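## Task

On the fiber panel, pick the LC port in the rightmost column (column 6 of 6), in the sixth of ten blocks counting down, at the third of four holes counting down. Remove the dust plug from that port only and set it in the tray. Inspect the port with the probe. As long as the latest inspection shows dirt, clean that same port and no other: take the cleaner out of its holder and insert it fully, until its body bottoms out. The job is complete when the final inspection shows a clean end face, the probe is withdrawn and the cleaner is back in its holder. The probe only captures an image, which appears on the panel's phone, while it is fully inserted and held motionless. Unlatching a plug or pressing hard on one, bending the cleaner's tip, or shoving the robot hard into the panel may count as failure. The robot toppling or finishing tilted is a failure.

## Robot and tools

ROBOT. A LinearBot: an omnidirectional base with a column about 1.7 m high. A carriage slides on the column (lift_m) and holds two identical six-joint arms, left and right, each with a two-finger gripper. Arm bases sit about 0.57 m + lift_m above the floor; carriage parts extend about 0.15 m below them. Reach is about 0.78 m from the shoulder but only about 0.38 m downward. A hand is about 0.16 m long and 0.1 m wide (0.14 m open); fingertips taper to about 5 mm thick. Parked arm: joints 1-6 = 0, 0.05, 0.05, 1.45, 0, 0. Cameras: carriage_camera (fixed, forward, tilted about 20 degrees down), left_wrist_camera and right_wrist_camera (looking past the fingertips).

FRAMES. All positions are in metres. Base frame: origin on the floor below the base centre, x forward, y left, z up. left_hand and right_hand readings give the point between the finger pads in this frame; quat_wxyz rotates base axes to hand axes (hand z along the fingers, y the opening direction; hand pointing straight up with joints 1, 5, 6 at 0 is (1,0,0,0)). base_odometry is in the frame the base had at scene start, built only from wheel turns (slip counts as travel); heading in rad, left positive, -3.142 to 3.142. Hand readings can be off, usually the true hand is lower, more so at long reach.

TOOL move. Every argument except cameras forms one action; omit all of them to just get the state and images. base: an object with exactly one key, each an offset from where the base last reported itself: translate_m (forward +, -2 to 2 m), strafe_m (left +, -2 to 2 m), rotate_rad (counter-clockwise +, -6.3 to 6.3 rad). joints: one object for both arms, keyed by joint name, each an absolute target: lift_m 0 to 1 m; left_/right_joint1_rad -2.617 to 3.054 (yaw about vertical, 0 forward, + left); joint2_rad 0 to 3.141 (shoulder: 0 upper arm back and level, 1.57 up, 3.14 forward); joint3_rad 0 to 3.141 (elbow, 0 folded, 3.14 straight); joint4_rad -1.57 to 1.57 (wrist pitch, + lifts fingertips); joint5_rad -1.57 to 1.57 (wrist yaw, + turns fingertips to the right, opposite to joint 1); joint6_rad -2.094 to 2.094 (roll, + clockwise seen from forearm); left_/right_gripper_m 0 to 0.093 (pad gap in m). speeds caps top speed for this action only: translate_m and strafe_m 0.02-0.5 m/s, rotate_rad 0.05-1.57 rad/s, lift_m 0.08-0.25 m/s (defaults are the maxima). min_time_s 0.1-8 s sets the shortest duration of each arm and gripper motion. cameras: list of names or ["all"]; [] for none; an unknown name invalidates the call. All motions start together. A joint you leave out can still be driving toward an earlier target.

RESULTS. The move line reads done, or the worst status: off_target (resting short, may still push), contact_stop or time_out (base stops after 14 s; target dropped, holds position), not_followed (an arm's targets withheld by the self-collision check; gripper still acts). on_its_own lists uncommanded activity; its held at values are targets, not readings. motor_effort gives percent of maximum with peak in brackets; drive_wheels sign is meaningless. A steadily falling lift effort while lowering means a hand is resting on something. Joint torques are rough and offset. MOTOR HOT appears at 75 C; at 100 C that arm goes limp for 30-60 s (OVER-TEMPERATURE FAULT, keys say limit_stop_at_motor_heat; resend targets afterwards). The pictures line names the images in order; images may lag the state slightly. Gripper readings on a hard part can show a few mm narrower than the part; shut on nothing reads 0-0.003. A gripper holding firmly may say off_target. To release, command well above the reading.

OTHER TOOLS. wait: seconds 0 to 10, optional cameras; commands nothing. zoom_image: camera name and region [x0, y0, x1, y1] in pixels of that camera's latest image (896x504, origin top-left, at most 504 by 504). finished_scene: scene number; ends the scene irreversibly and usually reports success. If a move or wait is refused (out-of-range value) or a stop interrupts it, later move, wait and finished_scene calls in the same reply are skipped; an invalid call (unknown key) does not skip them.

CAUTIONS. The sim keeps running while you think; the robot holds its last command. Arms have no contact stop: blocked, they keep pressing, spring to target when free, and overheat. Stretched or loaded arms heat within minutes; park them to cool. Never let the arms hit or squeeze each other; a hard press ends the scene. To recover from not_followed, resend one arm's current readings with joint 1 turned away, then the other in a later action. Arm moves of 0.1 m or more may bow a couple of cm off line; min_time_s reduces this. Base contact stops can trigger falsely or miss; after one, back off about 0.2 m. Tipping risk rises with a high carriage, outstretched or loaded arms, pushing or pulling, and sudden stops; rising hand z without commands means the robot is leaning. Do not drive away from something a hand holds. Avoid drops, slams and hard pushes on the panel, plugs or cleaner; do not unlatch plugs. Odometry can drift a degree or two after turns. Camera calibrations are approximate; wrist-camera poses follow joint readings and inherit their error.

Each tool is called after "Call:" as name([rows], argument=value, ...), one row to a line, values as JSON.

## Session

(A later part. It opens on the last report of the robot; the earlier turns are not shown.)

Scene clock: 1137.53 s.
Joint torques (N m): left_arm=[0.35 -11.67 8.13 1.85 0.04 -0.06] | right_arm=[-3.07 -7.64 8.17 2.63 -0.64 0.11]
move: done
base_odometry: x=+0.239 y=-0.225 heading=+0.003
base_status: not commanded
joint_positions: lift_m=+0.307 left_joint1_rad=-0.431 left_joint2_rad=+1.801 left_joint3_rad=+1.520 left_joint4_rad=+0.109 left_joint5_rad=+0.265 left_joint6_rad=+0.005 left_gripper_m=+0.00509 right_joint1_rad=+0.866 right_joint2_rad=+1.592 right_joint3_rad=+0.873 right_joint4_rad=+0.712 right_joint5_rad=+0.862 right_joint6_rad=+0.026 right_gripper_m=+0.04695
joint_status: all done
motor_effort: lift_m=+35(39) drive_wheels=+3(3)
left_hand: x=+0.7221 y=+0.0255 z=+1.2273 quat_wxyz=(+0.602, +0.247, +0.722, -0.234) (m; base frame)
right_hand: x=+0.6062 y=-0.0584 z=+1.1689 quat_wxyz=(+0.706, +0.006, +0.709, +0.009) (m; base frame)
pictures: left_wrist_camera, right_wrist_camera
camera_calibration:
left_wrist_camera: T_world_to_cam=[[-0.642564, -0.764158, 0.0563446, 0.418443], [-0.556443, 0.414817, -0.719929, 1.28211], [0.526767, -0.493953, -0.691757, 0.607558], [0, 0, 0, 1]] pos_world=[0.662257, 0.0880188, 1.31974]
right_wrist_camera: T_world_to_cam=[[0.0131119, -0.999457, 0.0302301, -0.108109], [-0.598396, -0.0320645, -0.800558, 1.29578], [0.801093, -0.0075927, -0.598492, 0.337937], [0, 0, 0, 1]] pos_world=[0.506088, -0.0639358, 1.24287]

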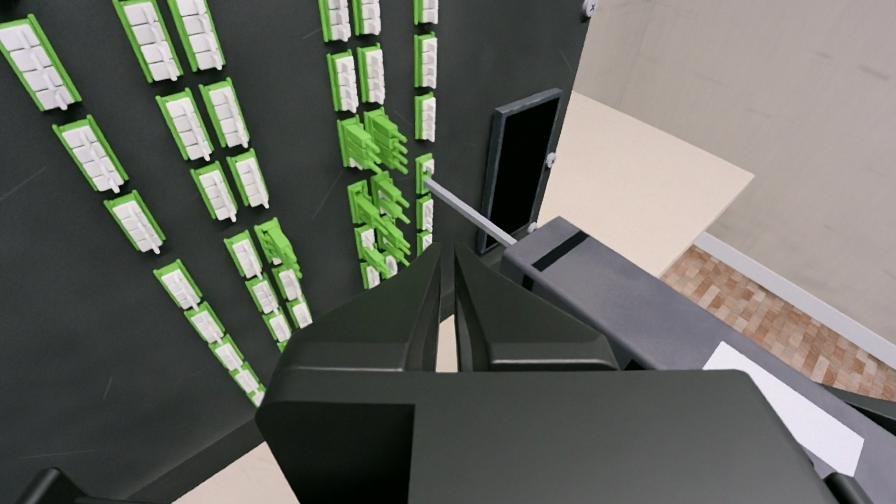

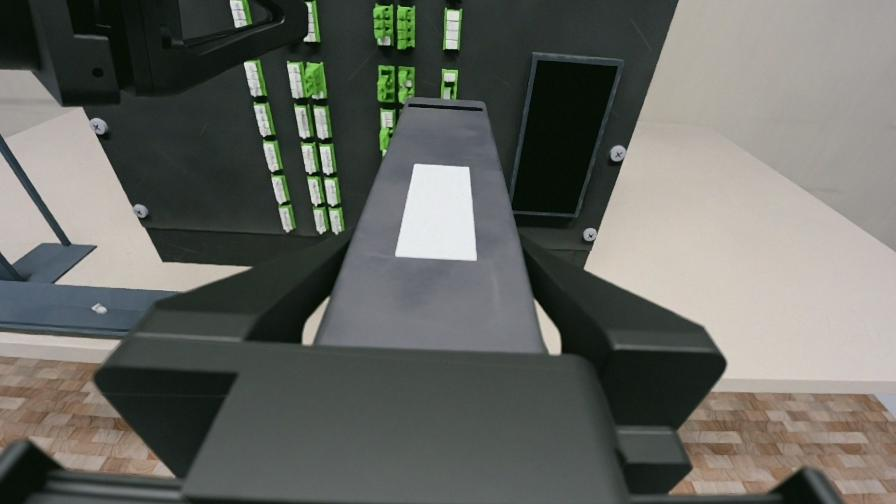

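Call:
move(base={"strafe_m": -0.0015}, joints={"lift_m":0.3060,"right_joint5_rad":0.785}, speeds={"strafe_m": 0.02,"lift_m":0.08}, cameras=[])

Call:
move(joints={"lift_m":0.3078}, speeds={"lift_m":0.08}, cameras=[])

Call:
move(joints={"lift_m":0.3060}, speeds={"lift_m":0.08}, cameras=[])

Call:
move(joints={"lift_m":0.3078}, speeds={"lift_m":0.08}, cameras=[])

Call:
move(joints={"lift_m":0.3055}, speeds={"lift_m":0.08}, cameras=["right_wrist_camera","left_wrist_camera"])

Call:
zoom_image(camera="right_wrist_camera", region=[396, 50, 496, 130])

Scene clock: 1149.07 s.
Joint torques (N m): left_arm=[0.34 -11.66 8.18 1.84 -0.04 -0.1] | right_arm=[-3 -7.68 8.24 2.64 -0.72 0.11]
move: off_target
base_odometry: x=+0.239 y=-0.226 heading=+0.003
base_status: done
joint_positions: lift_m=+0.306 left_joint1_rad=-0.432 left_joint2_rad=+1.801 left_joint3_rad=+1.520 left_joint4_rad=+0.109 left_joint5_rad=+0.265 left_joint6_rad=+0.005 left_gripper_m=+0.00509 right_joint1_rad=+0.865 right_joint2_rad=+1.592 right_joint3_rad=+0.873 right_joint4_rad=+0.712 right_joint5_rad=+0.855 right_joint6_rad=+0.026 right_gripper_m=+0.04695
joint_status: right_joint5_rad off_target (ended at +0.856, target +0.785); the others done
motor_effort: lift_m=+34(35) drive_wheels=+3(7)
left_hand: x=+0.7220 y=+0.0254 z=+1.2264 quat_wxyz=(+0.602, +0.247, +0.722, -0.234) (m; base frame)
right_hand: x=+0.6066 y=-0.0579 z=+1.1680 quat_wxyz=(+0.706, +0.004, +0.709, +0.011) (m; base frame)
pictures: none
No camera images: "cameras" was empty.

Scene clock: 1149.43 s.
Joint torques (N m): left_arm=[0.12 -11.62 8.01 1.89 0 -0.08] | right_arm=[-3.02 -7.65 8.23 2.66 -0.72 0.11]
move: done
base_odometry: x=+0.239 y=-0.226 heading=+0.003
base_status: not commanded
joint_positions: lift_m=+0.308 left_joint1_rad=-0.432 left_joint2_rad=+1.801 left_joint3_rad=+1.520 left_joint4_rad=+0.110 left_joint5_rad=+0.265 left_joint6_rad=+0.005 left_gripper_m=+0.00509 right_joint1_rad=+0.865 right_joint2_rad=+1.592 right_joint3_rad=+0.873 right_joint4_rad=+0.710 right_joint5_rad=+0.855 right_joint6_rad=+0.026 right_gripper_m=+0.04695
joint_status: all done
motor_effort: lift_m=+35(36) drive_wheels=+3(3)
left_hand: x=+0.7220 y=+0.0253 z=+1.2284 quat_wxyz=(+0.602, +0.247, +0.722, -0.234) (m; base frame)
right_hand: x=+0.6066 y=-0.0579 z=+1.1692 quat_wxyz=(+0.705, +0.004, +0.709, +0.010) (m; base frame)
pictures: none
No camera images: "cameras" was empty.

Scene clock: 1149.80 s.
Joint torques (N m): left_arm=[0.42 -11.47 8.09 1.84 0 -0.06] | right_arm=[-2.86 -7.64 8.29 2.64 -0.7 0.11]
move: done
base_odometry: x=+0.239 y=-0.226 heading=+0.003
base_status: not commanded
joint_positions: lift_m=+0.306 left_joint1_rad=-0.432 left_joint2_rad=+1.801 left_joint3_rad=+1.520 left_joint4_rad=+0.109 left_joint5_rad=+0.265 left_joint6_rad=+0.005 left_gripper_m=+0.00509 right_joint1_rad=+0.864 right_joint2_rad=+1.591 right_joint3_rad=+0.873 right_joint4_rad=+0.712 right_joint5_rad=+0.854 right_joint6_rad=+0.026 right_gripper_m=+0.04695
joint_status: all done
motor_effort: lift_m=+34(34) drive_wheels=+3(3)
left_hand: x=+0.7220 y=+0.0253 z=+1.2265 quat_wxyz=(+0.602, +0.247, +0.722, -0.234) (m; base frame)
right_hand: x=+0.6066 y=-0.0579 z=+1.1680 quat_wxyz=(+0.706, +0.004, +0.709, +0.011) (m; base frame)
pictures: none
No camera images: "cameras" was empty.

Scene clock: 1150.17 s.
Joint torques (N m): left_arm=[0.18 -11.63 8.16 1.89 -0.04 -0.09] | right_arm=[-2.95 -7.66 8.28 2.67 -0.71 0.1]
move: done
base_odometry: x=+0.239 y=-0.226 heading=+0.003
base_status: not commanded
joint_positions: lift_m=+0.308 left_joint1_rad=-0.432 left_joint2_rad=+1.801 left_joint3_rad=+1.520 left_joint4_rad=+0.110 left_joint5_rad=+0.265 left_joint6_rad=+0.005 left_gripper_m=+0.00509 right_joint1_rad=+0.864 right_joint2_rad=+1.591 right_joint3_rad=+0.873 right_joint4_rad=+0.709 right_joint5_rad=+0.854 right_joint6_rad=+0.026 right_gripper_m=+0.04695
joint_status: all done
motor_effort: lift_m=+35(42) drive_wheels=+3(3)
left_hand: x=+0.7220 y=+0.0253 z=+1.2284 quat_wxyz=(+0.602, +0.247, +0.722, -0.234) (m; base frame)
right_hand: x=+0.6066 y=-0.0579 z=+1.1692 quat_wxyz=(+0.705, +0.003, +0.709, +0.010) (m; base frame)
pictures: none
No camera images: "cameras" was empty.

Scene clock: 1150.57 s.
Joint torques (N m): left_arm=[0.27 -11.56 8.02 1.89 -0.04 -0.1] | right_arm=[-2.76 -7.61 8.28 2.63 -0.7 0.11]
move: done
base_odometry: x=+0.239 y=-0.226 heading=+0.003
base_status: not commanded
joint_positions: lift_m=+0.305 left_joint1_rad=-0.432 left_joint2_rad=+1.801 left_joint3_rad=+1.520 left_joint4_rad=+0.108 left_joint5_rad=+0.265 left_joint6_rad=+0.005 left_gripper_m=+0.00509 right_joint1_rad=+0.862 right_joint2_rad=+1.591 right_joint3_rad=+0.873 right_joint4_rad=+0.714 right_joint5_rad=+0.851 right_joint6_rad=+0.026 right_gripper_m=+0.04695
joint_status: all done
motor_effort: lift_m=+34(37) drive_wheels=+3(3)
left_hand: x=+0.7219 y=+0.0254 z=+1.2257 quat_wxyz=(+0.602, +0.247, +0.723, -0.234) (m; base frame)
right_hand: x=+0.6072 y=-0.0583 z=+1.1680 quat_wxyz=(+0.706, +0.004, +0.708, +0.012) (m; base frame)
pictures: left_wrist_camera, right_wrist_camera
camera_calibration:
left_wrist_camera: T_world_to_cam=[[-0.642756, -0.76398, 0.0565689, 0.418191], [-0.556847, 0.415223, -0.719383, 1.28063], [0.526105, -0.493887, -0.692307, 0.607577], [0, 0, 0, 1]] pos_world=[0.66226, 0.0878175, 1.31824]
right_wrist_camera: T_world_to_cam=[[0.0195526, -0.999406, 0.0283866, -0.109659], [-0.597235, -0.0344449, -0.801326, 1.29558], [0.801828, -0.00128551, -0.597554, 0.33548], [0, 0, 0, 1]] pos_world=[0.506912, -0.0645367, 1.24176]

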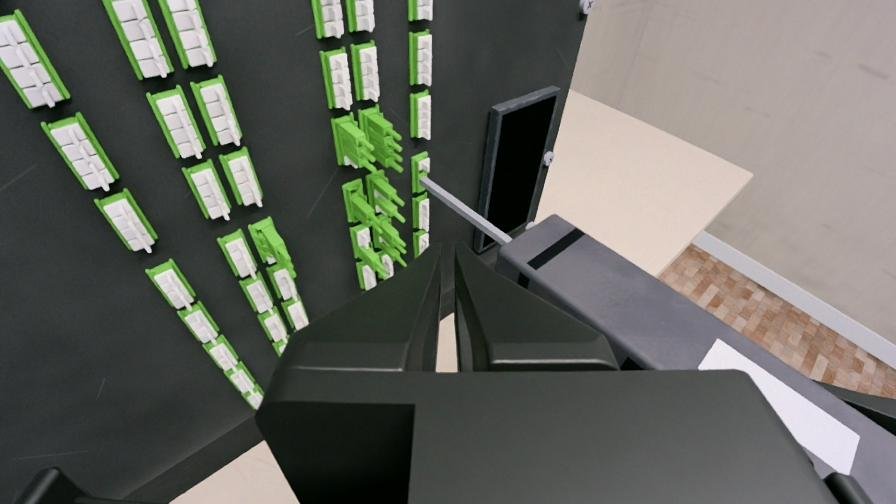

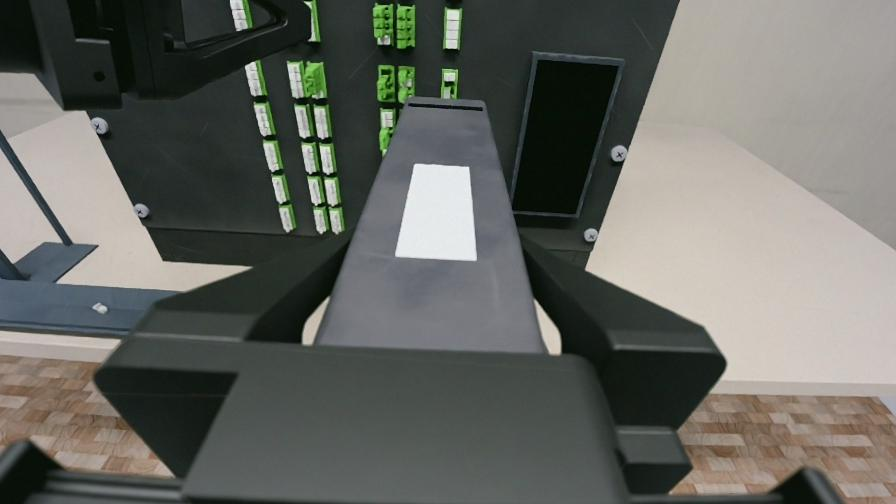

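Scaled by 5.040 from the camera's 896x504 image, which has a finer 1280x720 frame.

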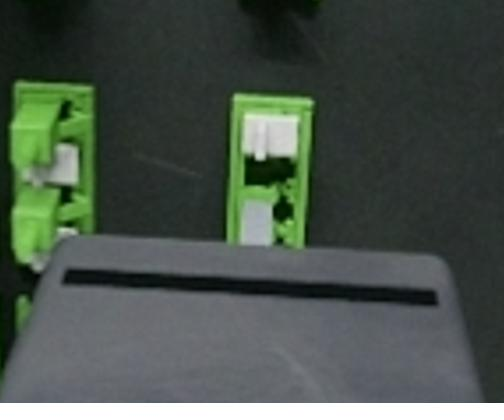

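Call:
move(base={"translate_m": 0.003}, speeds={"translate_m": 0.02}, cameras=[])

Call:
move(joints={"lift_m":0.3070}, speeds={"lift_m":0.08}, cameras=[])

Call:
move(joints={"lift_m":0.3048}, speeds={"lift_m":0.08}, cameras=[])

Call:
move(base={"strafe_m": -0.0015}, joints={"lift_m":0.307}, speeds={"strafe_m": 0.02,"lift_m":0.08}, cameras=[])

Call:
move(joints={"lift_m":0.3045}, speeds={"lift_m":0.08}, cameras=[])

Call:
wait(seconds=2, cameras=["right_wrist_camera","left_wrist_camera"])

Scene clock: 1156.57 s.
Joint torques (N m): left_arm=[0.18 -11.38 8.09 1.83 -0.06 -0.1] | right_arm=[-3.41 -7.41 8.44 2.62 -0.8 0.1]
move: done
base_odometry: x=+0.241 y=-0.226 heading=+0.003
base_status: done
joint_positions: lift_m=+0.305 left_joint1_rad=-0.432 left_joint2_rad=+1.801 left_joint3_rad=+1.520 left_joint4_rad=+0.109 left_joint5_rad=+0.265 left_joint6_rad=+0.005 left_gripper_m=+0.00509 right_joint1_rad=+0.870 right_joint2_rad=+1.588 right_joint3_rad=+0.871 right_joint4_rad=+0.714 right_joint5_rad=+0.863 right_joint6_rad=+0.026 right_gripper_m=+0.04695
joint_status: not commanded
motor_effort: lift_m=+34(34) drive_wheels=+4(8)
left_hand: x=+0.7220 y=+0.0254 z=+1.2259 quat_wxyz=(+0.602, +0.247, +0.722, -0.234) (m; base frame)
right_hand: x=+0.6047 y=-0.0577 z=+1.1680 quat_wxyz=(+0.706, +0.006, +0.708, +0.011) (m; base frame)
pictures: none
No camera images: "cameras" was empty.

Scene clock: 1156.93 s.
Joint torques (N m): left_arm=[0.42 -11.56 8.17 1.86 -0.03 -0.07] | right_arm=[-3.51 -7.36 8.51 2.63 -0.8 0.1]
move: done
base_odometry: x=+0.241 y=-0.226 heading=+0.003
base_status: not commanded
joint_positions: lift_m=+0.307 left_joint1_rad=-0.432 left_joint2_rad=+1.801 left_joint3_rad=+1.520 left_joint4_rad=+0.109 left_joint5_rad=+0.265 left_joint6_rad=+0.005 left_gripper_m=+0.00509 right_joint1_rad=+0.870 right_joint2_rad=+1.588 right_joint3_rad=+0.870 right_joint4_rad=+0.712 right_joint5_rad=+0.863 right_joint6_rad=+0.027 right_gripper_m=+0.04695
joint_status: all done
motor_effort: lift_m=+35(39) drive_wheels=+4(4)
left_hand: x=+0.7220 y=+0.0253 z=+1.2274 quat_wxyz=(+0.602, +0.247, +0.722, -0.234) (m; base frame)
right_hand: x=+0.6046 y=-0.0577 z=+1.1687 quat_wxyz=(+0.705, +0.005, +0.709, +0.010) (m; base frame)
pictures: none
No camera images: "cameras" was empty.

Scene clock: 1157.30 s.
Joint torques (N m): left_arm=[0.12 -11.66 8.09 1.88 0 -0.09] | right_arm=[-3.07 -7.34 8.51 2.6 -0.73 0.09]
move: done
base_odometry: x=+0.241 y=-0.226 heading=+0.003
base_status: not commanded
joint_positions: lift_m=+0.305 left_joint1_rad=-0.432 left_joint2_rad=+1.801 left_joint3_rad=+1.520 left_joint4_rad=+0.108 left_joint5_rad=+0.265 left_joint6_rad=+0.005 left_gripper_m=+0.00509 right_joint1_rad=+0.866 right_joint2_rad=+1.588 right_joint3_rad=+0.870 right_joint4_rad=+0.715 right_joint5_rad=+0.857 right_joint6_rad=+0.027 right_gripper_m=+0.04695
joint_status: all done
motor_effort: lift_m=+34(35) drive_wheels=+4(4)
left_hand: x=+0.7220 y=+0.0254 z=+1.2251 quat_wxyz=(+0.602, +0.247, +0.722, -0.234) (m; base frame)
right_hand: x=+0.6056 y=-0.0582 z=+1.1674 quat_wxyz=(+0.706, +0.005, +0.708, +0.012) (m; base frame)
pictures: none
No camera images: "cameras" was empty.

Scene clock: 1157.87 s.
Joint torques (N m): left_arm=[0.39 -11.49 8.13 1.87 -0.02 -0.08] | right_arm=[-3.03 -7.35 8.53 2.67 -0.7 0.09]
move: done
base_odometry: x=+0.241 y=-0.227 heading=+0.003
base_status: done
joint_positions: lift_m=+0.307 left_joint1_rad=-0.431 left_joint2_rad=+1.801 left_joint3_rad=+1.520 left_joint4_rad=+0.109 left_joint5_rad=+0.265 left_joint6_rad=+0.005 left_gripper_m=+0.00509 right_joint1_rad=+0.866 right_joint2_rad=+1.588 right_joint3_rad=+0.870 right_joint4_rad=+0.710 right_joint5_rad=+0.853 right_joint6_rad=+0.027 right_gripper_m=+0.04695
joint_status: all done
motor_effort: lift_m=+34(37) drive_wheels=+3(4)
left_hand: x=+0.7221 y=+0.0255 z=+1.2275 quat_wxyz=(+0.602, +0.247, +0.722, -0.234) (m; base frame)
right_hand: x=+0.6057 y=-0.0577 z=+1.1685 quat_wxyz=(+0.705, +0.003, +0.709, +0.012) (m; base frame)
pictures: none
No camera images: "cameras" was empty.

Scene clock: 1158.27 s.
Joint torques (N m): left_arm=[0.06 -11.44 8.32 1.86 0 -0.09] | right_arm=[-3.03 -7.35 8.53 2.61 -0.7 0.09]
move: done
base_odometry: x=+0.241 y=-0.227 heading=+0.003
base_status: not commanded
joint_positions: lift_m=+0.304 left_joint1_rad=-0.431 left_joint2_rad=+1.801 left_joint3_rad=+1.520 left_joint4_rad=+0.109 left_joint5_rad=+0.265 left_joint6_rad=+0.005 left_gripper_m=+0.00509 right_joint1_rad=+0.865 right_joint2_rad=+1.588 right_joint3_rad=+0.870 right_joint4_rad=+0.715 right_joint5_rad=+0.853 right_joint6_rad=+0.027 right_gripper_m=+0.04695
joint_status: all done
motor_effort: lift_m=+34(42) drive_wheels=+3(3)
left_hand: x=+0.7220 y=+0.0256 z=+1.2251 quat_wxyz=(+0.602, +0.247, +0.722, -0.234) (m; base frame)
right_hand: x=+0.6059 y=-0.0579 z=+1.1671 quat_wxyz=(+0.706, +0.005, +0.708, +0.013) (m; base frame)
pictures: none
No camera images: "cameras" was empty.

Scene clock: 1160.27 s.
Joint torques (N m): left_arm=[0.28 -11.58 8.09 1.85 -0.06 -0.03] | right_arm=[-3.04 -7.34 8.53 2.61 -0.7 0.09]
base_odometry: x=+0.241 y=-0.227 heading=+0.003
base_status: not commanded
joint_positions: lift_m=+0.304 left_joint1_rad=-0.431 left_joint2_rad=+1.801 left_joint3_rad=+1.520 left_joint4_rad=+0.109 left_joint5_rad=+0.265 left_joint6_rad=+0.005 left_gripper_m=+0.00509 right_joint1_rad=+0.865 right_joint2_rad=+1.588 right_joint3_rad=+0.870 right_joint4_rad=+0.715 right_joint5_rad=+0.853 right_joint6_rad=+0.027 right_gripper_m=+0.04695
joint_status: all done
motor_effort: lift_m=+34(42) drive_wheels=+3(3)
left_hand: x=+0.7220 y=+0.0256 z=+1.2251 quat_wxyz=(+0.602, +0.247, +0.722, -0.234) (m; base frame)
right_hand: x=+0.6059 y=-0.0579 z=+1.1671 quat_wxyz=(+0.706, +0.005, +0.708, +0.013) (m; base frame)
wait: 2.00 s; at rest by 0.27 s
pictures: left_wrist_camera, right_wrist_camera
camera_calibration:
left_wrist_camera: T_world_to_cam=[[-0.64254, -0.764179, 0.0563254, 0.41859], [-0.556254, 0.414629, -0.720184, 1.28066], [0.526995, -0.494078, -0.691493, 0.605651], [0, 0, 0, 1]] pos_world=[0.662157, 0.0881192, 1.31754]
right_wrist_camera: T_world_to_cam=[[0.0210922, -0.999427, 0.0264853, -0.108027], [-0.596555, -0.0338395, -0.801859, 1.29449], [0.802295, 0.00111298, -0.596927, 0.335034], [0, 0, 0, 1]] pos_world=[0.505719, -0.064533, 1.24085]

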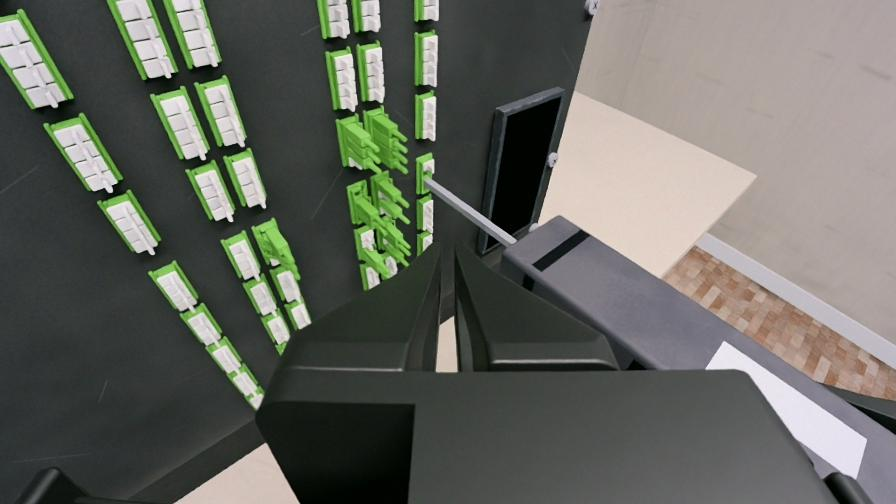

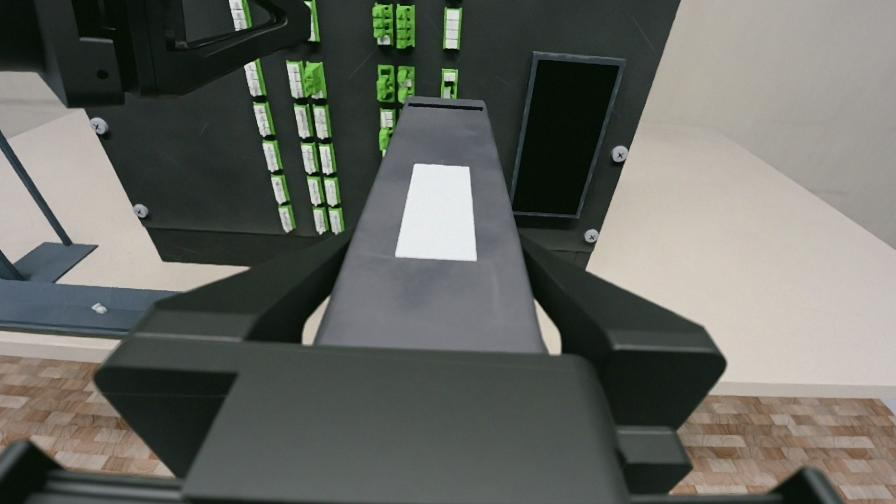

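Call:
move(base={"translate_m": 0.003}, speeds={"translate_m": 0.02}, cameras=[])

Call:
move(joints={"lift_m":0.3070}, speeds={"lift_m":0.08}, cameras=[])

Call:
move(joints={"lift_m":0.3042}, speeds={"lift_m":0.08}, cameras=[])

Call:
move(base={"strafe_m": -0.0015}, joints={"lift_m":0.307}, speeds={"strafe_m": 0.02,"lift_m":0.08}, cameras=[])

Call:
move(joints={"lift_m":0.3040}, speeds={"lift_m":0.08}, cameras=[])

Call:
wait(seconds=2, cameras=["right_wrist_camera"])

Scene clock: 1168.70 s.
Joint torques (N m): left_arm=[0.18 -11.43 8.24 1.86 -0.05 -0.12] | right_arm=[-3.86 -7.17 8.53 2.6 -0.87 0.09]
move: done
base_odometry: x=+0.244 y=-0.227 heading=+0.004
base_status: done
joint_positions: lift_m=+0.304 left_joint1_rad=-0.431 left_joint2_rad=+1.801 left_joint3_rad=+1.520 left_joint4_rad=+0.109 left_joint5_rad=+0.265 left_joint6_rad=+0.005 left_gripper_m=+0.00509 right_joint1_rad=+0.875 right_joint2_rad=+1.587 right_joint3_rad=+0.870 right_joint4_rad=+0.715 right_joint5_rad=+0.867 right_joint6_rad=+0.027 right_gripper_m=+0.04695
joint_status: not commanded
motor_effort: lift_m=+34(34) drive_wheels=+4(10)
left_hand: x=+0.7220 y=+0.0256 z=+1.2251 quat_wxyz=(+0.602, +0.247, +0.722, -0.234) (m; base frame)
right_hand: x=+0.6035 y=-0.0570 z=+1.1676 quat_wxyz=(+0.707, +0.007, +0.708, +0.012) (m; base frame)
pictures: none
No camera images: "cameras" was empty.

Scene clock: 1169.13 s.
Joint torques (N m): left_arm=[0.49 -11.56 8.25 1.89 0 -0.09] | right_arm=[-3.82 -7.21 8.68 2.64 -0.83 0.07]
move: done
base_odometry: x=+0.244 y=-0.227 heading=+0.004
base_status: not commanded
joint_positions: lift_m=+0.307 left_joint1_rad=-0.431 left_joint2_rad=+1.801 left_joint3_rad=+1.520 left_joint4_rad=+0.110 left_joint5_rad=+0.265 left_joint6_rad=+0.005 left_gripper_m=+0.00509 right_joint1_rad=+0.874 right_joint2_rad=+1.587 right_joint3_rad=+0.868 right_joint4_rad=+0.711 right_joint5_rad=+0.866 right_joint6_rad=+0.029 right_gripper_m=+0.04695
joint_status: all done
motor_effort: lift_m=+35(41) drive_wheels=+4(4)
left_hand: x=+0.7220 y=+0.0256 z=+1.2280 quat_wxyz=(+0.603, +0.247, +0.722, -0.234) (m; base frame)
right_hand: x=+0.6034 y=-0.0571 z=+1.1684 quat_wxyz=(+0.705, +0.005, +0.709, +0.011) (m; base frame)
pictures: none
No camera images: "cameras" was empty.

Scene clock: 1169.57 s.
Joint torques (N m): left_arm=[0.32 -11.44 8.38 1.92 -0.04 -0.07] | right_arm=[-3.52 -7.21 8.68 2.59 -0.78 0.07]
move: done
base_odometry: x=+0.244 y=-0.227 heading=+0.004
base_status: not commanded
joint_positions: lift_m=+0.304 left_joint1_rad=-0.431 left_joint2_rad=+1.801 left_joint3_rad=+1.520 left_joint4_rad=+0.108 left_joint5_rad=+0.265 left_joint6_rad=+0.005 left_gripper_m=+0.00509 right_joint1_rad=+0.870 right_joint2_rad=+1.587 right_joint3_rad=+0.868 right_joint4_rad=+0.717 right_joint5_rad=+0.860 right_joint6_rad=+0.029 right_gripper_m=+0.04695
joint_status: all done
motor_effort: lift_m=+34(34) drive_wheels=+4(5)
left_hand: x=+0.7219 y=+0.0256 z=+1.2249 quat_wxyz=(+0.602, +0.247, +0.722, -0.234) (m; base frame)
right_hand: x=+0.6043 y=-0.0576 z=+1.1670 quat_wxyz=(+0.707, +0.006, +0.708, +0.013) (m; base frame)
pictures: none
No camera images: "cameras" was empty.

Scene clock: 1170.13 s.
Joint torques (N m): left_arm=[0.16 -11.29 8.2 1.85 0 -0.12] | right_arm=[-3.54 -7.21 8.68 2.67 -0.73 0.07]
move: done
base_odometry: x=+0.244 y=-0.229 heading=+0.004
base_status: done
joint_positions: lift_m=+0.307 left_joint1_rad=-0.431 left_joint2_rad=+1.800 left_joint3_rad=+1.520 left_joint4_rad=+0.109 left_joint5_rad=+0.265 left_joint6_rad=+0.005 left_gripper_m=+0.00509 right_joint1_rad=+0.870 right_joint2_rad=+1.587 right_joint3_rad=+0.868 right_joint4_rad=+0.709 right_joint5_rad=+0.857 right_joint6_rad=+0.029 right_gripper_m=+0.04695
joint_status: all done
motor_effort: lift_m=+35(38) drive_wheels=+4(8)
left_hand: x=+0.7218 y=+0.0257 z=+1.2283 quat_wxyz=(+0.603, +0.247, +0.722, -0.234) (m; base frame)
right_hand: x=+0.6043 y=-0.0571 z=+1.1682 quat_wxyz=(+0.705, +0.003, +0.709, +0.012) (m; base frame)
pictures: none
No camera images: "cameras" was empty.

Scene clock: 1170.60 s.
Joint torques (N m): left_arm=[0.16 -11.41 8.1 1.85 -0.06 -0.09] | right_arm=[-3.23 -7.2 8.66 2.59 -0.74 0.07]
move: done
base_odometry: x=+0.244 y=-0.229 heading=+0.004
base_status: not commanded
joint_positions: lift_m=+0.304 left_joint1_rad=-0.431 left_joint2_rad=+1.800 left_joint3_rad=+1.520 left_joint4_rad=+0.108 left_joint5_rad=+0.265 left_joint6_rad=+0.005 left_gripper_m=+0.00509 right_joint1_rad=+0.868 right_joint2_rad=+1.587 right_joint3_rad=+0.868 right_joint4_rad=+0.716 right_joint5_rad=+0.855 right_joint6_rad=+0.029 right_gripper_m=+0.04695
joint_status: all done
motor_effort: lift_m=+34(34) drive_wheels=+4(4)
left_hand: x=+0.7218 y=+0.0257 z=+1.2252 quat_wxyz=(+0.602, +0.247, +0.722, -0.234) (m; base frame)
right_hand: x=+0.6049 y=-0.0575 z=+1.1667 quat_wxyz=(+0.706, +0.005, +0.708, +0.014) (m; base frame)
pictures: none
No camera images: "cameras" was empty.

Scene clock: 1172.60 s.
Joint torques (N m): left_arm=[0.31 -11.4 8.09 1.88 0 -0.1] | right_arm=[-3.32 -7.21 8.68 2.59 -0.72 0.07]
base_odometry: x=+0.244 y=-0.229 heading=+0.004
base_status: not commanded
joint_positions: lift_m=+0.304 left_joint1_rad=-0.431 left_joint2_rad=+1.800 left_joint3_rad=+1.520 left_joint4_rad=+0.108 left_joint5_rad=+0.265 left_joint6_rad=+0.005 left_gripper_m=+0.00509 right_joint1_rad=+0.868 right_joint2_rad=+1.587 right_joint3_rad=+0.868 right_joint4_rad=+0.716 right_joint5_rad=+0.855 right_joint6_rad=+0.029 right_gripper_m=+0.04695
joint_status: all done
motor_effort: lift_m=+34(34) drive_wheels=+4(4)
left_hand: x=+0.7218 y=+0.0257 z=+1.2252 quat_wxyz=(+0.602, +0.247, +0.722, -0.234) (m; base frame)
right_hand: x=+0.6049 y=-0.0575 z=+1.1667 quat_wxyz=(+0.706, +0.005, +0.708, +0.014) (m; base frame)
wait: 2.00 s; at rest by 0.27 s
pictures: right_wrist_camera
camera_calibration:
right_wrist_camera: T_world_to_cam=[[0.0221626, -0.999468, 0.0239361, -0.105166], [-0.596164, -0.0324315, -0.802207, 1.29377], [0.802556, 0.00350911, -0.596566, 0.335184], [0, 0, 0, 1]] pos_world=[0.504624, -0.0643272, 1.24035]

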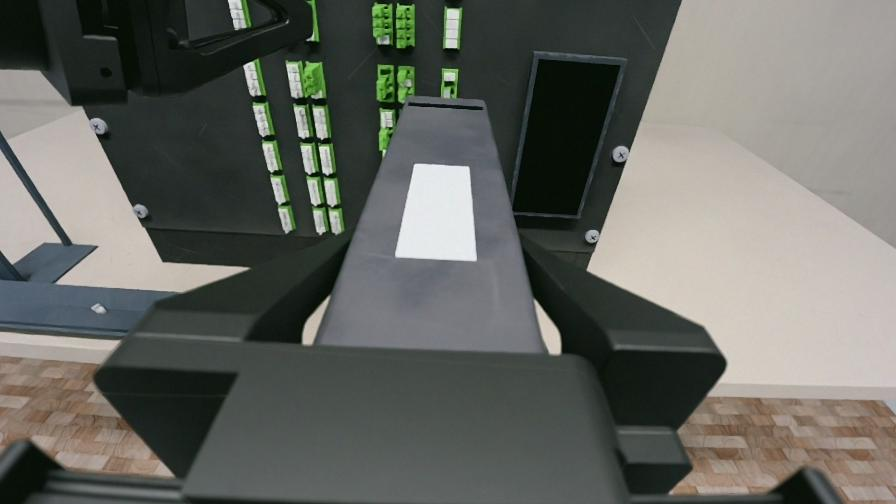

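Call:
move(base={"translate_m": 0.003}, speeds={"translate_m": 0.02}, cameras=[])

Call:
move(joints={"lift_m":0.3070}, speeds={"lift_m":0.08}, cameras=[])

Call:
move(joints={"lift_m":0.3038}, speeds={"lift_m":0.08}, cameras=[])

Call:
move(joints={"lift_m":0.307}, speeds={"lift_m":0.08}, cameras=[])

Call:
move(joints={"lift_m":0.3036}, speeds={"lift_m":0.08}, cameras=[])

Call:
wait(seconds=2, cameras=["right_wrist_camera","left_wrist_camera"])

Call:
zoom_image(camera="left_wrist_camera", region=[400, 140, 460, 200])

Call:
zoom_image(camera="right_wrist_camera", region=[396, 50, 496, 130])

Scene clock: 1179.80 s.
Joint torques (N m): left_arm=[0.12 -11.25 8.09 1.87 -0.06 -0.08] | right_arm=[-4.18 -7.12 8.66 2.58 -0.86 0.07]
move: done
base_odometry: x=+0.247 y=-0.228 heading=+0.004
base_status: done
joint_positions: lift_m=+0.304 left_joint1_rad=-0.431 left_joint2_rad=+1.800 left_joint3_rad=+1.520 left_joint4_rad=+0.109 left_joint5_rad=+0.265 left_joint6_rad=+0.005 left_gripper_m=+0.00509 right_joint1_rad=+0.878 right_joint2_rad=+1.585 right_joint3_rad=+0.868 right_joint4_rad=+0.716 right_joint5_rad=+0.870 right_joint6_rad=+0.029 right_gripper_m=+0.04695
joint_status: not commanded
motor_effort: lift_m=+34(34) drive_wheels=+5(10)
left_hand: x=+0.7218 y=+0.0257 z=+1.2253 quat_wxyz=(+0.603, +0.247, +0.722, -0.234) (m; base frame)
right_hand: x=+0.6023 y=-0.0565 z=+1.1672 quat_wxyz=(+0.707, +0.007, +0.707, +0.013) (m; base frame)
pictures: none
No camera images: "cameras" was empty.

Scene clock: 1180.23 s.
Joint torques (N m): left_arm=[0.16 -11.21 8.2 1.83 -0.01 -0.11] | right_arm=[-4.12 -7.1 8.83 2.66 -0.87 0.05]
move: done
base_odometry: x=+0.247 y=-0.228 heading=+0.004
base_status: not commanded
joint_positions: lift_m=+0.307 left_joint1_rad=-0.431 left_joint2_rad=+1.799 left_joint3_rad=+1.520 left_joint4_rad=+0.110 left_joint5_rad=+0.265 left_joint6_rad=+0.005 left_gripper_m=+0.00509 right_joint1_rad=+0.877 right_joint2_rad=+1.585 right_joint3_rad=+0.866 right_joint4_rad=+0.709 right_joint5_rad=+0.868 right_joint6_rad=+0.031 right_gripper_m=+0.04695
joint_status: all done
motor_effort: lift_m=+35(36) drive_wheels=+5(5)
left_hand: x=+0.7217 y=+0.0257 z=+1.2289 quat_wxyz=(+0.603, +0.247, +0.721, -0.234) (m; base frame)
right_hand: x=+0.6023 y=-0.0567 z=+1.1679 quat_wxyz=(+0.705, +0.005, +0.709, +0.011) (m; base frame)
pictures: none
No camera images: "cameras" was empty.

Scene clock: 1180.70 s.
Joint torques (N m): left_arm=[0.29 -11.28 8.2 1.83 -0.03 -0.07] | right_arm=[-3.73 -7.09 8.85 2.59 -0.8 0.05]
move: done
base_odometry: x=+0.247 y=-0.228 heading=+0.004
base_status: not commanded
joint_positions: lift_m=+0.304 left_joint1_rad=-0.431 left_joint2_rad=+1.799 left_joint3_rad=+1.520 left_joint4_rad=+0.109 left_joint5_rad=+0.265 left_joint6_rad=+0.005 left_gripper_m=+0.00509 right_joint1_rad=+0.873 right_joint2_rad=+1.585 right_joint3_rad=+0.866 right_joint4_rad=+0.717 right_joint5_rad=+0.862 right_joint6_rad=+0.031 right_gripper_m=+0.04695
joint_status: all done
motor_effort: lift_m=+34(34) drive_wheels=+5(5)
left_hand: x=+0.7217 y=+0.0257 z=+1.2255 quat_wxyz=(+0.603, +0.247, +0.722, -0.234) (m; base frame)
right_hand: x=+0.6033 y=-0.0571 z=+1.1661 quat_wxyz=(+0.706, +0.006, +0.708, +0.014) (m; base frame)
pictures: none
No camera images: "cameras" was empty.

Scene clock: 1181.13 s.
Joint torques (N m): left_arm=[0.31 -11.3 8.21 1.84 -0.01 -0.04] | right_arm=[-3.75 -7.09 8.85 2.68 -0.79 0.04]
move: done
base_odometry: x=+0.247 y=-0.228 heading=+0.004
base_status: not commanded
joint_positions: lift_m=+0.307 left_joint1_rad=-0.431 left_joint2_rad=+1.798 left_joint3_rad=+1.520 left_joint4_rad=+0.110 left_joint5_rad=+0.265 left_joint6_rad=+0.005 left_gripper_m=+0.00509 right_joint1_rad=+0.873 right_joint2_rad=+1.585 right_joint3_rad=+0.865 right_joint4_rad=+0.707 right_joint5_rad=+0.862 right_joint6_rad=+0.031 right_gripper_m=+0.04695
joint_status: all done
motor_effort: lift_m=+35(40) drive_wheels=+5(5)
left_hand: x=+0.7216 y=+0.0258 z=+1.2294 quat_wxyz=(+0.604, +0.247, +0.721, -0.234) (m; base frame)
right_hand: x=+0.6032 y=-0.0571 z=+1.1673 quat_wxyz=(+0.704, +0.004, +0.710, +0.011) (m; base frame)
pictures: none
No camera images: "cameras" was empty.

Scene clock: 1181.60 s.
Joint torques (N m): left_arm=[0.28 -11.1 8.13 1.9 -0.04 -0.12] | right_arm=[-3.75 -7.04 8.88 2.59 -0.8 0.04]
move: done
base_odometry: x=+0.247 y=-0.228 heading=+0.004
base_status: not commanded
joint_positions: lift_m=+0.304 left_joint1_rad=-0.431 left_joint2_rad=+1.798 left_joint3_rad=+1.520 left_joint4_rad=+0.108 left_joint5_rad=+0.265 left_joint6_rad=+0.005 left_gripper_m=+0.00509 right_joint1_rad=+0.873 right_joint2_rad=+1.585 right_joint3_rad=+0.865 right_joint4_rad=+0.717 right_joint5_rad=+0.862 right_joint6_rad=+0.031 right_gripper_m=+0.04695
joint_status: all done
motor_effort: lift_m=+34(38) drive_wheels=+5(5)
left_hand: x=+0.7215 y=+0.0258 z=+1.2256 quat_wxyz=(+0.603, +0.247, +0.722, -0.234) (m; base frame)
right_hand: x=+0.6032 y=-0.0571 z=+1.1660 quat_wxyz=(+0.706, +0.006, +0.708, +0.014) (m; base frame)
pictures: none
No camera images: "cameras" was empty.

Scene clock: 1183.60 s.
Joint torques (N m): left_arm=[0.18 -11.32 8.12 1.88 -0.01 -0.06] | right_arm=[-3.74 -7.05 8.85 2.58 -0.79 0.04]
base_odometry: x=+0.247 y=-0.228 heading=+0.004
base_status: not commanded
joint_positions: lift_m=+0.304 left_joint1_rad=-0.431 left_joint2_rad=+1.798 left_joint3_rad=+1.520 left_joint4_rad=+0.108 left_joint5_rad=+0.265 left_joint6_rad=+0.005 left_gripper_m=+0.00509 right_joint1_rad=+0.873 right_joint2_rad=+1.585 right_joint3_rad=+0.865 right_joint4_rad=+0.717 right_joint5_rad=+0.862 right_joint6_rad=+0.031 right_gripper_m=+0.04695
joint_status: all done
motor_effort: lift_m=+34(38) drive_wheels=+5(5)
left_hand: x=+0.7215 y=+0.0258 z=+1.2256 quat_wxyz=(+0.603, +0.247, +0.722, -0.234) (m; base frame)
right_hand: x=+0.6032 y=-0.0571 z=+1.1660 quat_wxyz=(+0.706, +0.006, +0.708, +0.014) (m; base frame)
wait: 2.00 s; at rest by 0.27 s
pictures: left_wrist_camera, right_wrist_camera
camera_calibration:
left_wrist_camera: T_world_to_cam=[[-0.642683, -0.764108, 0.0556568, 0.419321], [-0.554728, 0.414006, -0.721717, 1.28143], [0.528428, -0.49471, -0.689947, 0.603449], [0, 0, 0, 1]] pos_world=[0.661455, 0.0884199, 1.31784]
right_wrist_camera: T_world_to_cam=[[0.0203298, -0.999544, 0.0223081, -0.10177], [-0.596397, -0.0300322, -0.802127, 1.29237], [0.802432, 0.00300261, -0.596736, 0.336374], [0, 0, 0, 1]] pos_world=[0.502917, -0.0639213, 1.23964]

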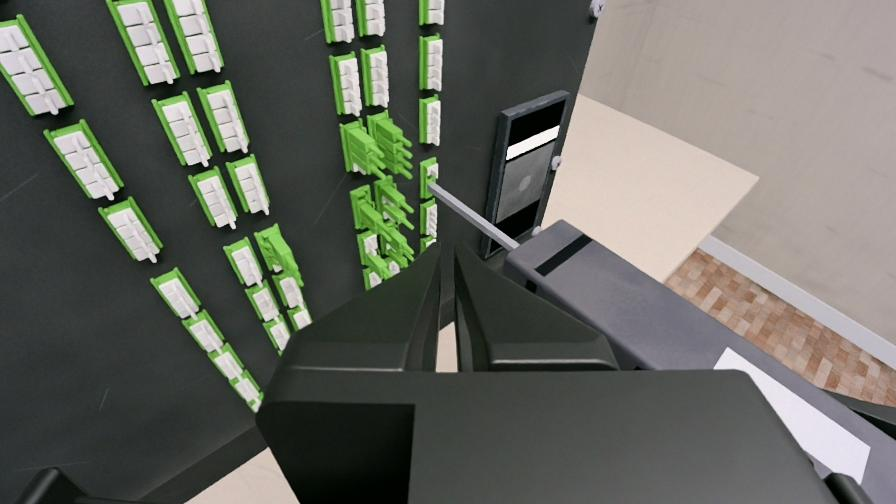

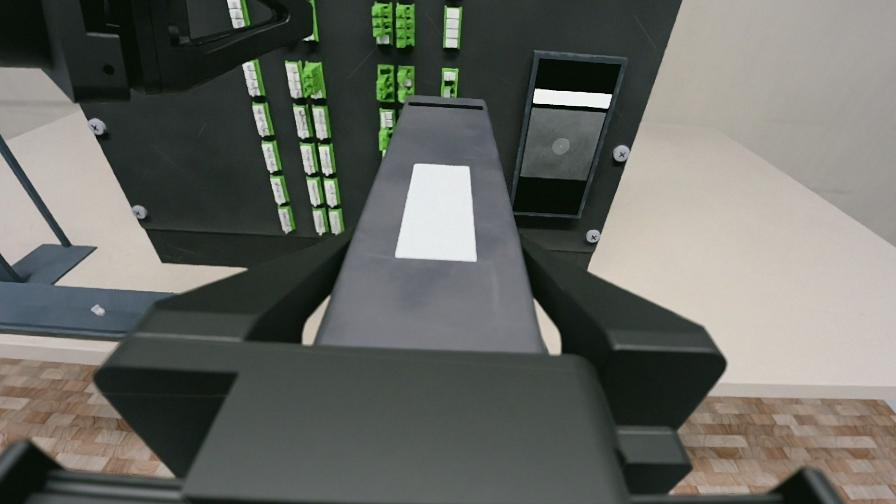

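Scaled by 8.400 from the camera's 896x504 image, which has a finer 1280x720 frame.

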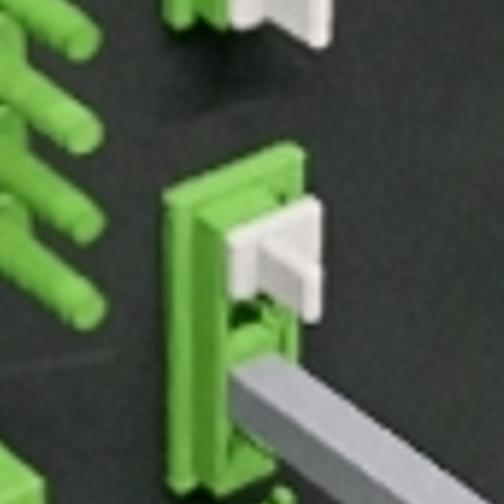

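Scaled by 5.040 from the camera's 896x504 image, which has a finer 1280x720 frame.

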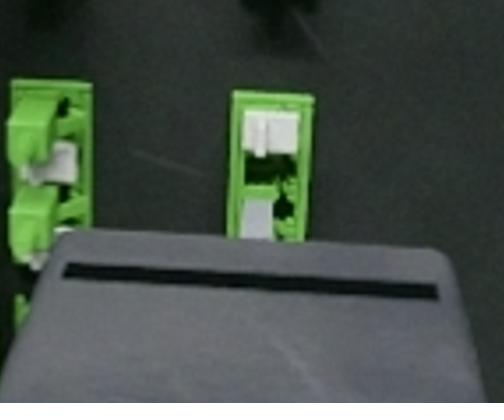

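Photo! Full depth ≈ world-x .850. Zoom in.

Call:
zoom_image(camera="right_wrist_camera", region=[515, 75, 625, 190])

Call:
zoom_image(camera="left_wrist_camera", region=[480, 90, 590, 250])

Scaled by 4.383 from the camera's 896x504 image, which has a finer 1280x720 frame.

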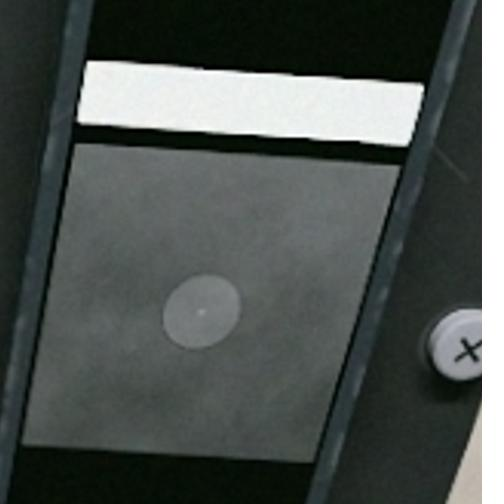

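Scaled by 3.150 from the camera's 896x504 image, which has a finer 1280x720 frame.

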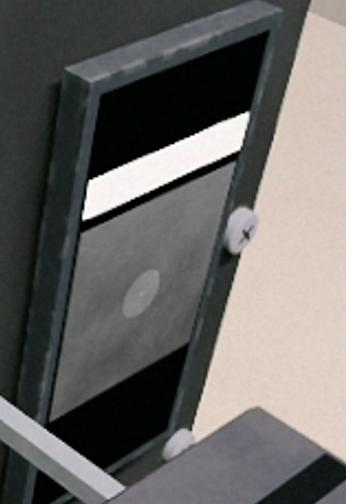

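Call:
zoom_image(camera="right_wrist_camera", region=[540, 128, 580, 164])

Call:
zoom_image(camera="left_wrist_camera", region=[508, 168, 540, 200])

Call:
zoom_image(camera="right_wrist_camera", region=[528, 84, 618, 112])

Scaled by 12.600 from the camera's 896x504 image, which has a finer 1280x720 frame.

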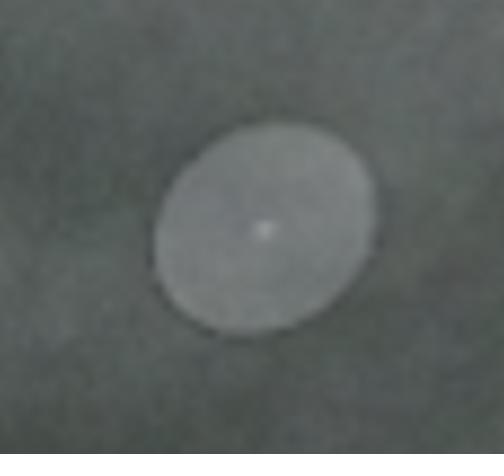

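Scaled by 15.750 from the camera's 896x504 image, which has a finer 1280x720 frame.

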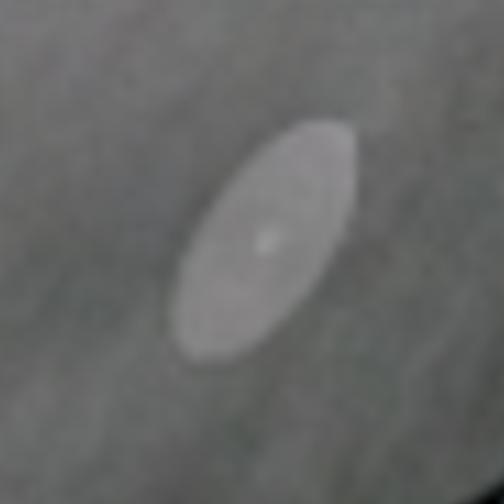

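Scaled by 5.600 from the camera's 896x504 image, which has a finer 1280x720 frame.

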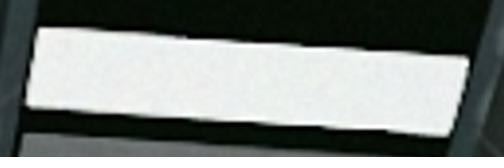

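Call:
move(joints={"right_joint1_rad":0.862,"right_joint5_rad":0.850,"lift_m":0.306}, speeds={"lift_m":0.08}, min_time_s=1, cameras=[])

Call:
move(base={"translate_m": -0.012}, speeds={"translate_m": 0.02}, cameras=["right_wrist_camera"])

Scene clock: 1196.47 s.
Joint torques (N m): left_arm=[0.34 -11.25 8.13 1.85 -0.03 -0.06] | right_arm=[-1.09 -7.04 8.87 2.65 -0.18 0.04]
move: done
base_odometry: x=+0.247 y=-0.228 heading=+0.004
base_status: not commanded
joint_positions: lift_m=+0.306 left_joint1_rad=-0.431 left_joint2_rad=+1.798 left_joint3_rad=+1.520 left_joint4_rad=+0.110 left_joint5_rad=+0.265 left_joint6_rad=+0.005 left_gripper_m=+0.00509 right_joint1_rad=+0.876 right_joint2_rad=+1.585 right_joint3_rad=+0.865 right_joint4_rad=+0.710 right_joint5_rad=+0.868 right_joint6_rad=+0.031 right_gripper_m=+0.04695
joint_status: all done
motor_effort: lift_m=+35(37) drive_wheels=+5(5)
left_hand: x=+0.7216 y=+0.0258 z=+1.2284 quat_wxyz=(+0.604, +0.247, +0.721, -0.234) (m; base frame)
right_hand: x=+0.6025 y=-0.0572 z=+1.1672 quat_wxyz=(+0.705, +0.006, +0.709, +0.011) (m; base frame)
pictures: none
No camera images: "cameras" was empty.

Scene clock: 1197.47 s.
Joint torques (N m): left_arm=[0.42 -11.19 8.14 1.84 -0.04 -0.05] | right_arm=[1.46 -8.42 7.91 2.63 0.28 0.04]
move: done
base_odometry: x=+0.235 y=-0.229 heading=+0.004
base_status: done
joint_positions: lift_m=+0.306 left_joint1_rad=-0.431 left_joint2_rad=+1.798 left_joint3_rad=+1.520 left_joint4_rad=+0.110 left_joint5_rad=+0.265 left_joint6_rad=+0.005 left_gripper_m=+0.00509 right_joint1_rad=+0.847 right_joint2_rad=+1.599 right_joint3_rad=+0.878 right_joint4_rad=+0.715 right_joint5_rad=+0.823 right_joint6_rad=+0.031 right_gripper_m=+0.04695
joint_status: not commanded
motor_effort: lift_m=+35(35) drive_wheels=-2(8)
left_hand: x=+0.7216 y=+0.0258 z=+1.2284 quat_wxyz=(+0.604, +0.247, +0.721, -0.234) (m; base frame)
right_hand: x=+0.6120 y=-0.0579 z=+1.1672 quat_wxyz=(+0.705, +0.001, +0.709, +0.018) (m; base frame)
pictures: right_wrist_camera
camera_calibration:
right_wrist_camera: T_world_to_cam=[[0.0326029, -0.999163, 0.0247112, -0.113046], [-0.597887, -0.03931, -0.800616, 1.29717], [0.800917, 0.0113279, -0.598668, 0.333612], [0, 0, 0, 1]] pos_world=[0.51205, -0.0657384, 1.24105]

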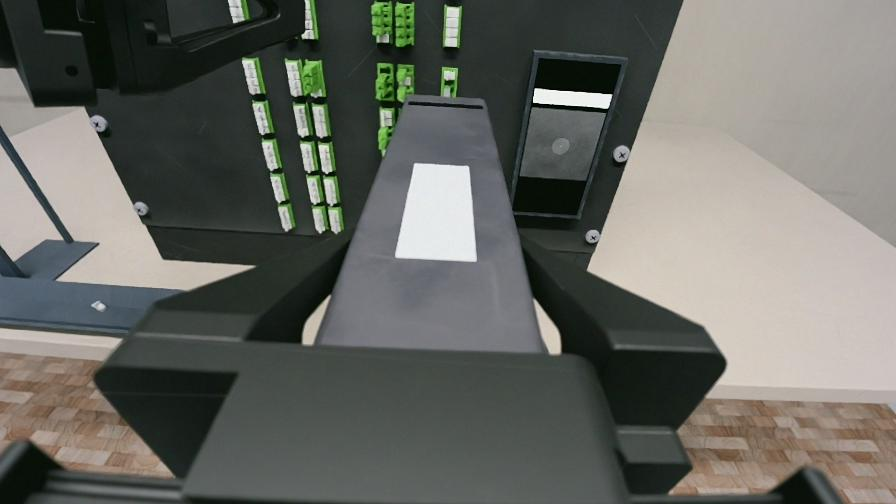

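Call:
move(joints={"right_joint1_rad":0.850,"right_joint5_rad":0.838}, min_time_s=1, cameras=[])

Call:
move(base={"translate_m": -0.012}, speeds={"translate_m": 0.02}, cameras=[])

Call:
move(joints={"lift_m":0.307}, speeds={"lift_m":0.08}, cameras=[])

Call:
move(joints={"lift_m":0.306}, speeds={"lift_m":0.08}, cameras=["right_wrist_camera"])

Scene clock: 1203.07 s.
Joint torques (N m): left_arm=[0.18 -11.32 8.13 1.85 -0.04 -0.11] | right_arm=[0.46 -8.4 7.91 2.63 0.16 0.04]
move: done
base_odometry: x=+0.235 y=-0.229 heading=+0.004
base_status: not commanded
joint_positions: lift_m=+0.306 left_joint1_rad=-0.431 left_joint2_rad=+1.798 left_joint3_rad=+1.520 left_joint4_rad=+0.110 left_joint5_rad=+0.265 left_joint6_rad=+0.005 left_gripper_m=+0.00509 right_joint1_rad=+0.846 right_joint2_rad=+1.599 right_joint3_rad=+0.878 right_joint4_rad=+0.715 right_joint5_rad=+0.823 right_joint6_rad=+0.031 right_gripper_m=+0.04695
joint_status: all done
motor_effort: lift_m=+35(35) drive_wheels=-2(2)
left_hand: x=+0.7216 y=+0.0258 z=+1.2284 quat_wxyz=(+0.604, +0.247, +0.721, -0.234) (m; base frame)
right_hand: x=+0.6121 y=-0.0580 z=+1.1672 quat_wxyz=(+0.705, +0.001, +0.709, +0.018) (m; base frame)
pictures: none
No camera images: "cameras" was empty.

Scene clock: 1204.07 s.
Joint torques (N m): left_arm=[0.27 -11.08 8.09 1.82 -0.03 -0.06] | right_arm=[2.97 -10.02 6.53 2.64 0.55 0.07]
move: done
base_odometry: x=+0.223 y=-0.229 heading=+0.004
base_status: done
joint_positions: lift_m=+0.306 left_joint1_rad=-0.431 left_joint2_rad=+1.798 left_joint3_rad=+1.520 left_joint4_rad=+0.110 left_joint5_rad=+0.265 left_joint6_rad=+0.005 left_gripper_m=+0.00509 right_joint1_rad=+0.817 right_joint2_rad=+1.616 right_joint3_rad=+0.895 right_joint4_rad=+0.716 right_joint5_rad=+0.785 right_joint6_rad=+0.030 right_gripper_m=+0.04695
joint_status: not commanded
motor_effort: lift_m=+35(35) drive_wheels=-1(7)
left_hand: x=+0.7216 y=+0.0258 z=+1.2283 quat_wxyz=(+0.604, +0.247, +0.721, -0.234) (m; base frame)
right_hand: x=+0.6224 y=-0.0598 z=+1.1673 quat_wxyz=(+0.706, -0.002, +0.708, +0.020) (m; base frame)
pictures: none
No camera images: "cameras" was empty.

Scene clock: 1204.37 s.
Joint torques (N m): left_arm=[0.14 -11.22 8.24 1.88 -0.04 -0.08] | right_arm=[2.93 -10.15 6.54 2.65 0.53 0.06]
move: done
base_odometry: x=+0.223 y=-0.229 heading=+0.004
base_status: not commanded
joint_positions: lift_m=+0.307 left_joint1_rad=-0.431 left_joint2_rad=+1.798 left_joint3_rad=+1.520 left_joint4_rad=+0.109 left_joint5_rad=+0.265 left_joint6_rad=+0.005 left_gripper_m=+0.00509 right_joint1_rad=+0.817 right_joint2_rad=+1.617 right_joint3_rad=+0.895 right_joint4_rad=+0.715 right_joint5_rad=+0.785 right_joint6_rad=+0.030 right_gripper_m=+0.04695
joint_status: all done
motor_effort: lift_m=+35(39) drive_wheels=-1(1)
left_hand: x=+0.7215 y=+0.0258 z=+1.2292 quat_wxyz=(+0.604, +0.247, +0.721, -0.234) (m; base frame)
right_hand: x=+0.6224 y=-0.0597 z=+1.1678 quat_wxyz=(+0.705, -0.002, +0.709, +0.020) (m; base frame)
pictures: none
No camera images: "cameras" was empty.

Scene clock: 1204.67 s.
Joint torques (N m): left_arm=[0.27 -11.23 8.2 1.84 0 -0.08] | right_arm=[3.07 -10.06 6.48 2.63 0.53 0.06]
move: done
base_odometry: x=+0.223 y=-0.229 heading=+0.004
base_status: not commanded
joint_positions: lift_m=+0.306 left_joint1_rad=-0.431 left_joint2_rad=+1.798 left_joint3_rad=+1.520 left_joint4_rad=+0.109 left_joint5_rad=+0.265 left_joint6_rad=+0.005 left_gripper_m=+0.00509 right_joint1_rad=+0.817 right_joint2_rad=+1.617 right_joint3_rad=+0.895 right_joint4_rad=+0.717 right_joint5_rad=+0.785 right_joint6_rad=+0.030 right_gripper_m=+0.04695
joint_status: all done
motor_effort: lift_m=+34(35) drive_wheels=-1(1)
left_hand: x=+0.7215 y=+0.0258 z=+1.2282 quat_wxyz=(+0.603, +0.247, +0.721, -0.234) (m; base frame)
right_hand: x=+0.6224 y=-0.0597 z=+1.1673 quat_wxyz=(+0.706, -0.002, +0.708, +0.020) (m; base frame)
pictures: right_wrist_camera
camera_calibration:
right_wrist_camera: T_world_to_cam=[[0.0405383, -0.998865, 0.025027, -0.120508], [-0.596823, -0.0442948, -0.80115, 1.30307], [0.801349, 0.0175406, -0.597941, 0.324586], [0, 0, 0, 1]] pos_world=[0.522479, -0.0683458, 1.24105]

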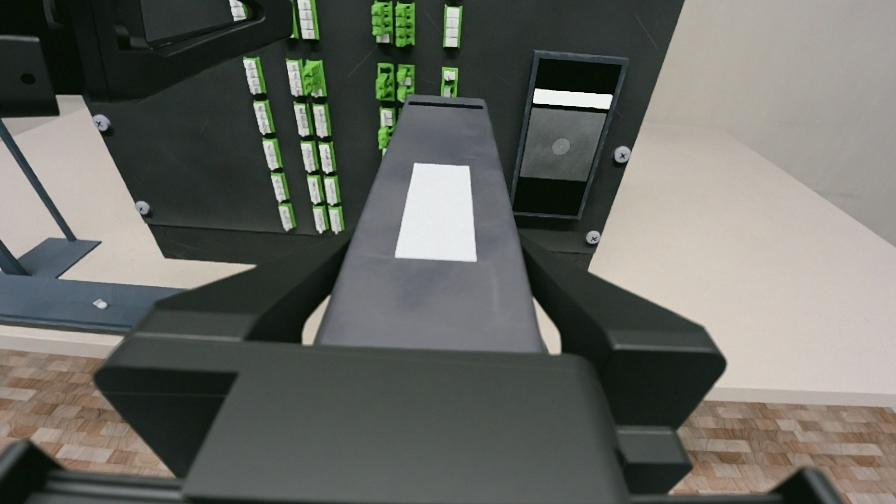

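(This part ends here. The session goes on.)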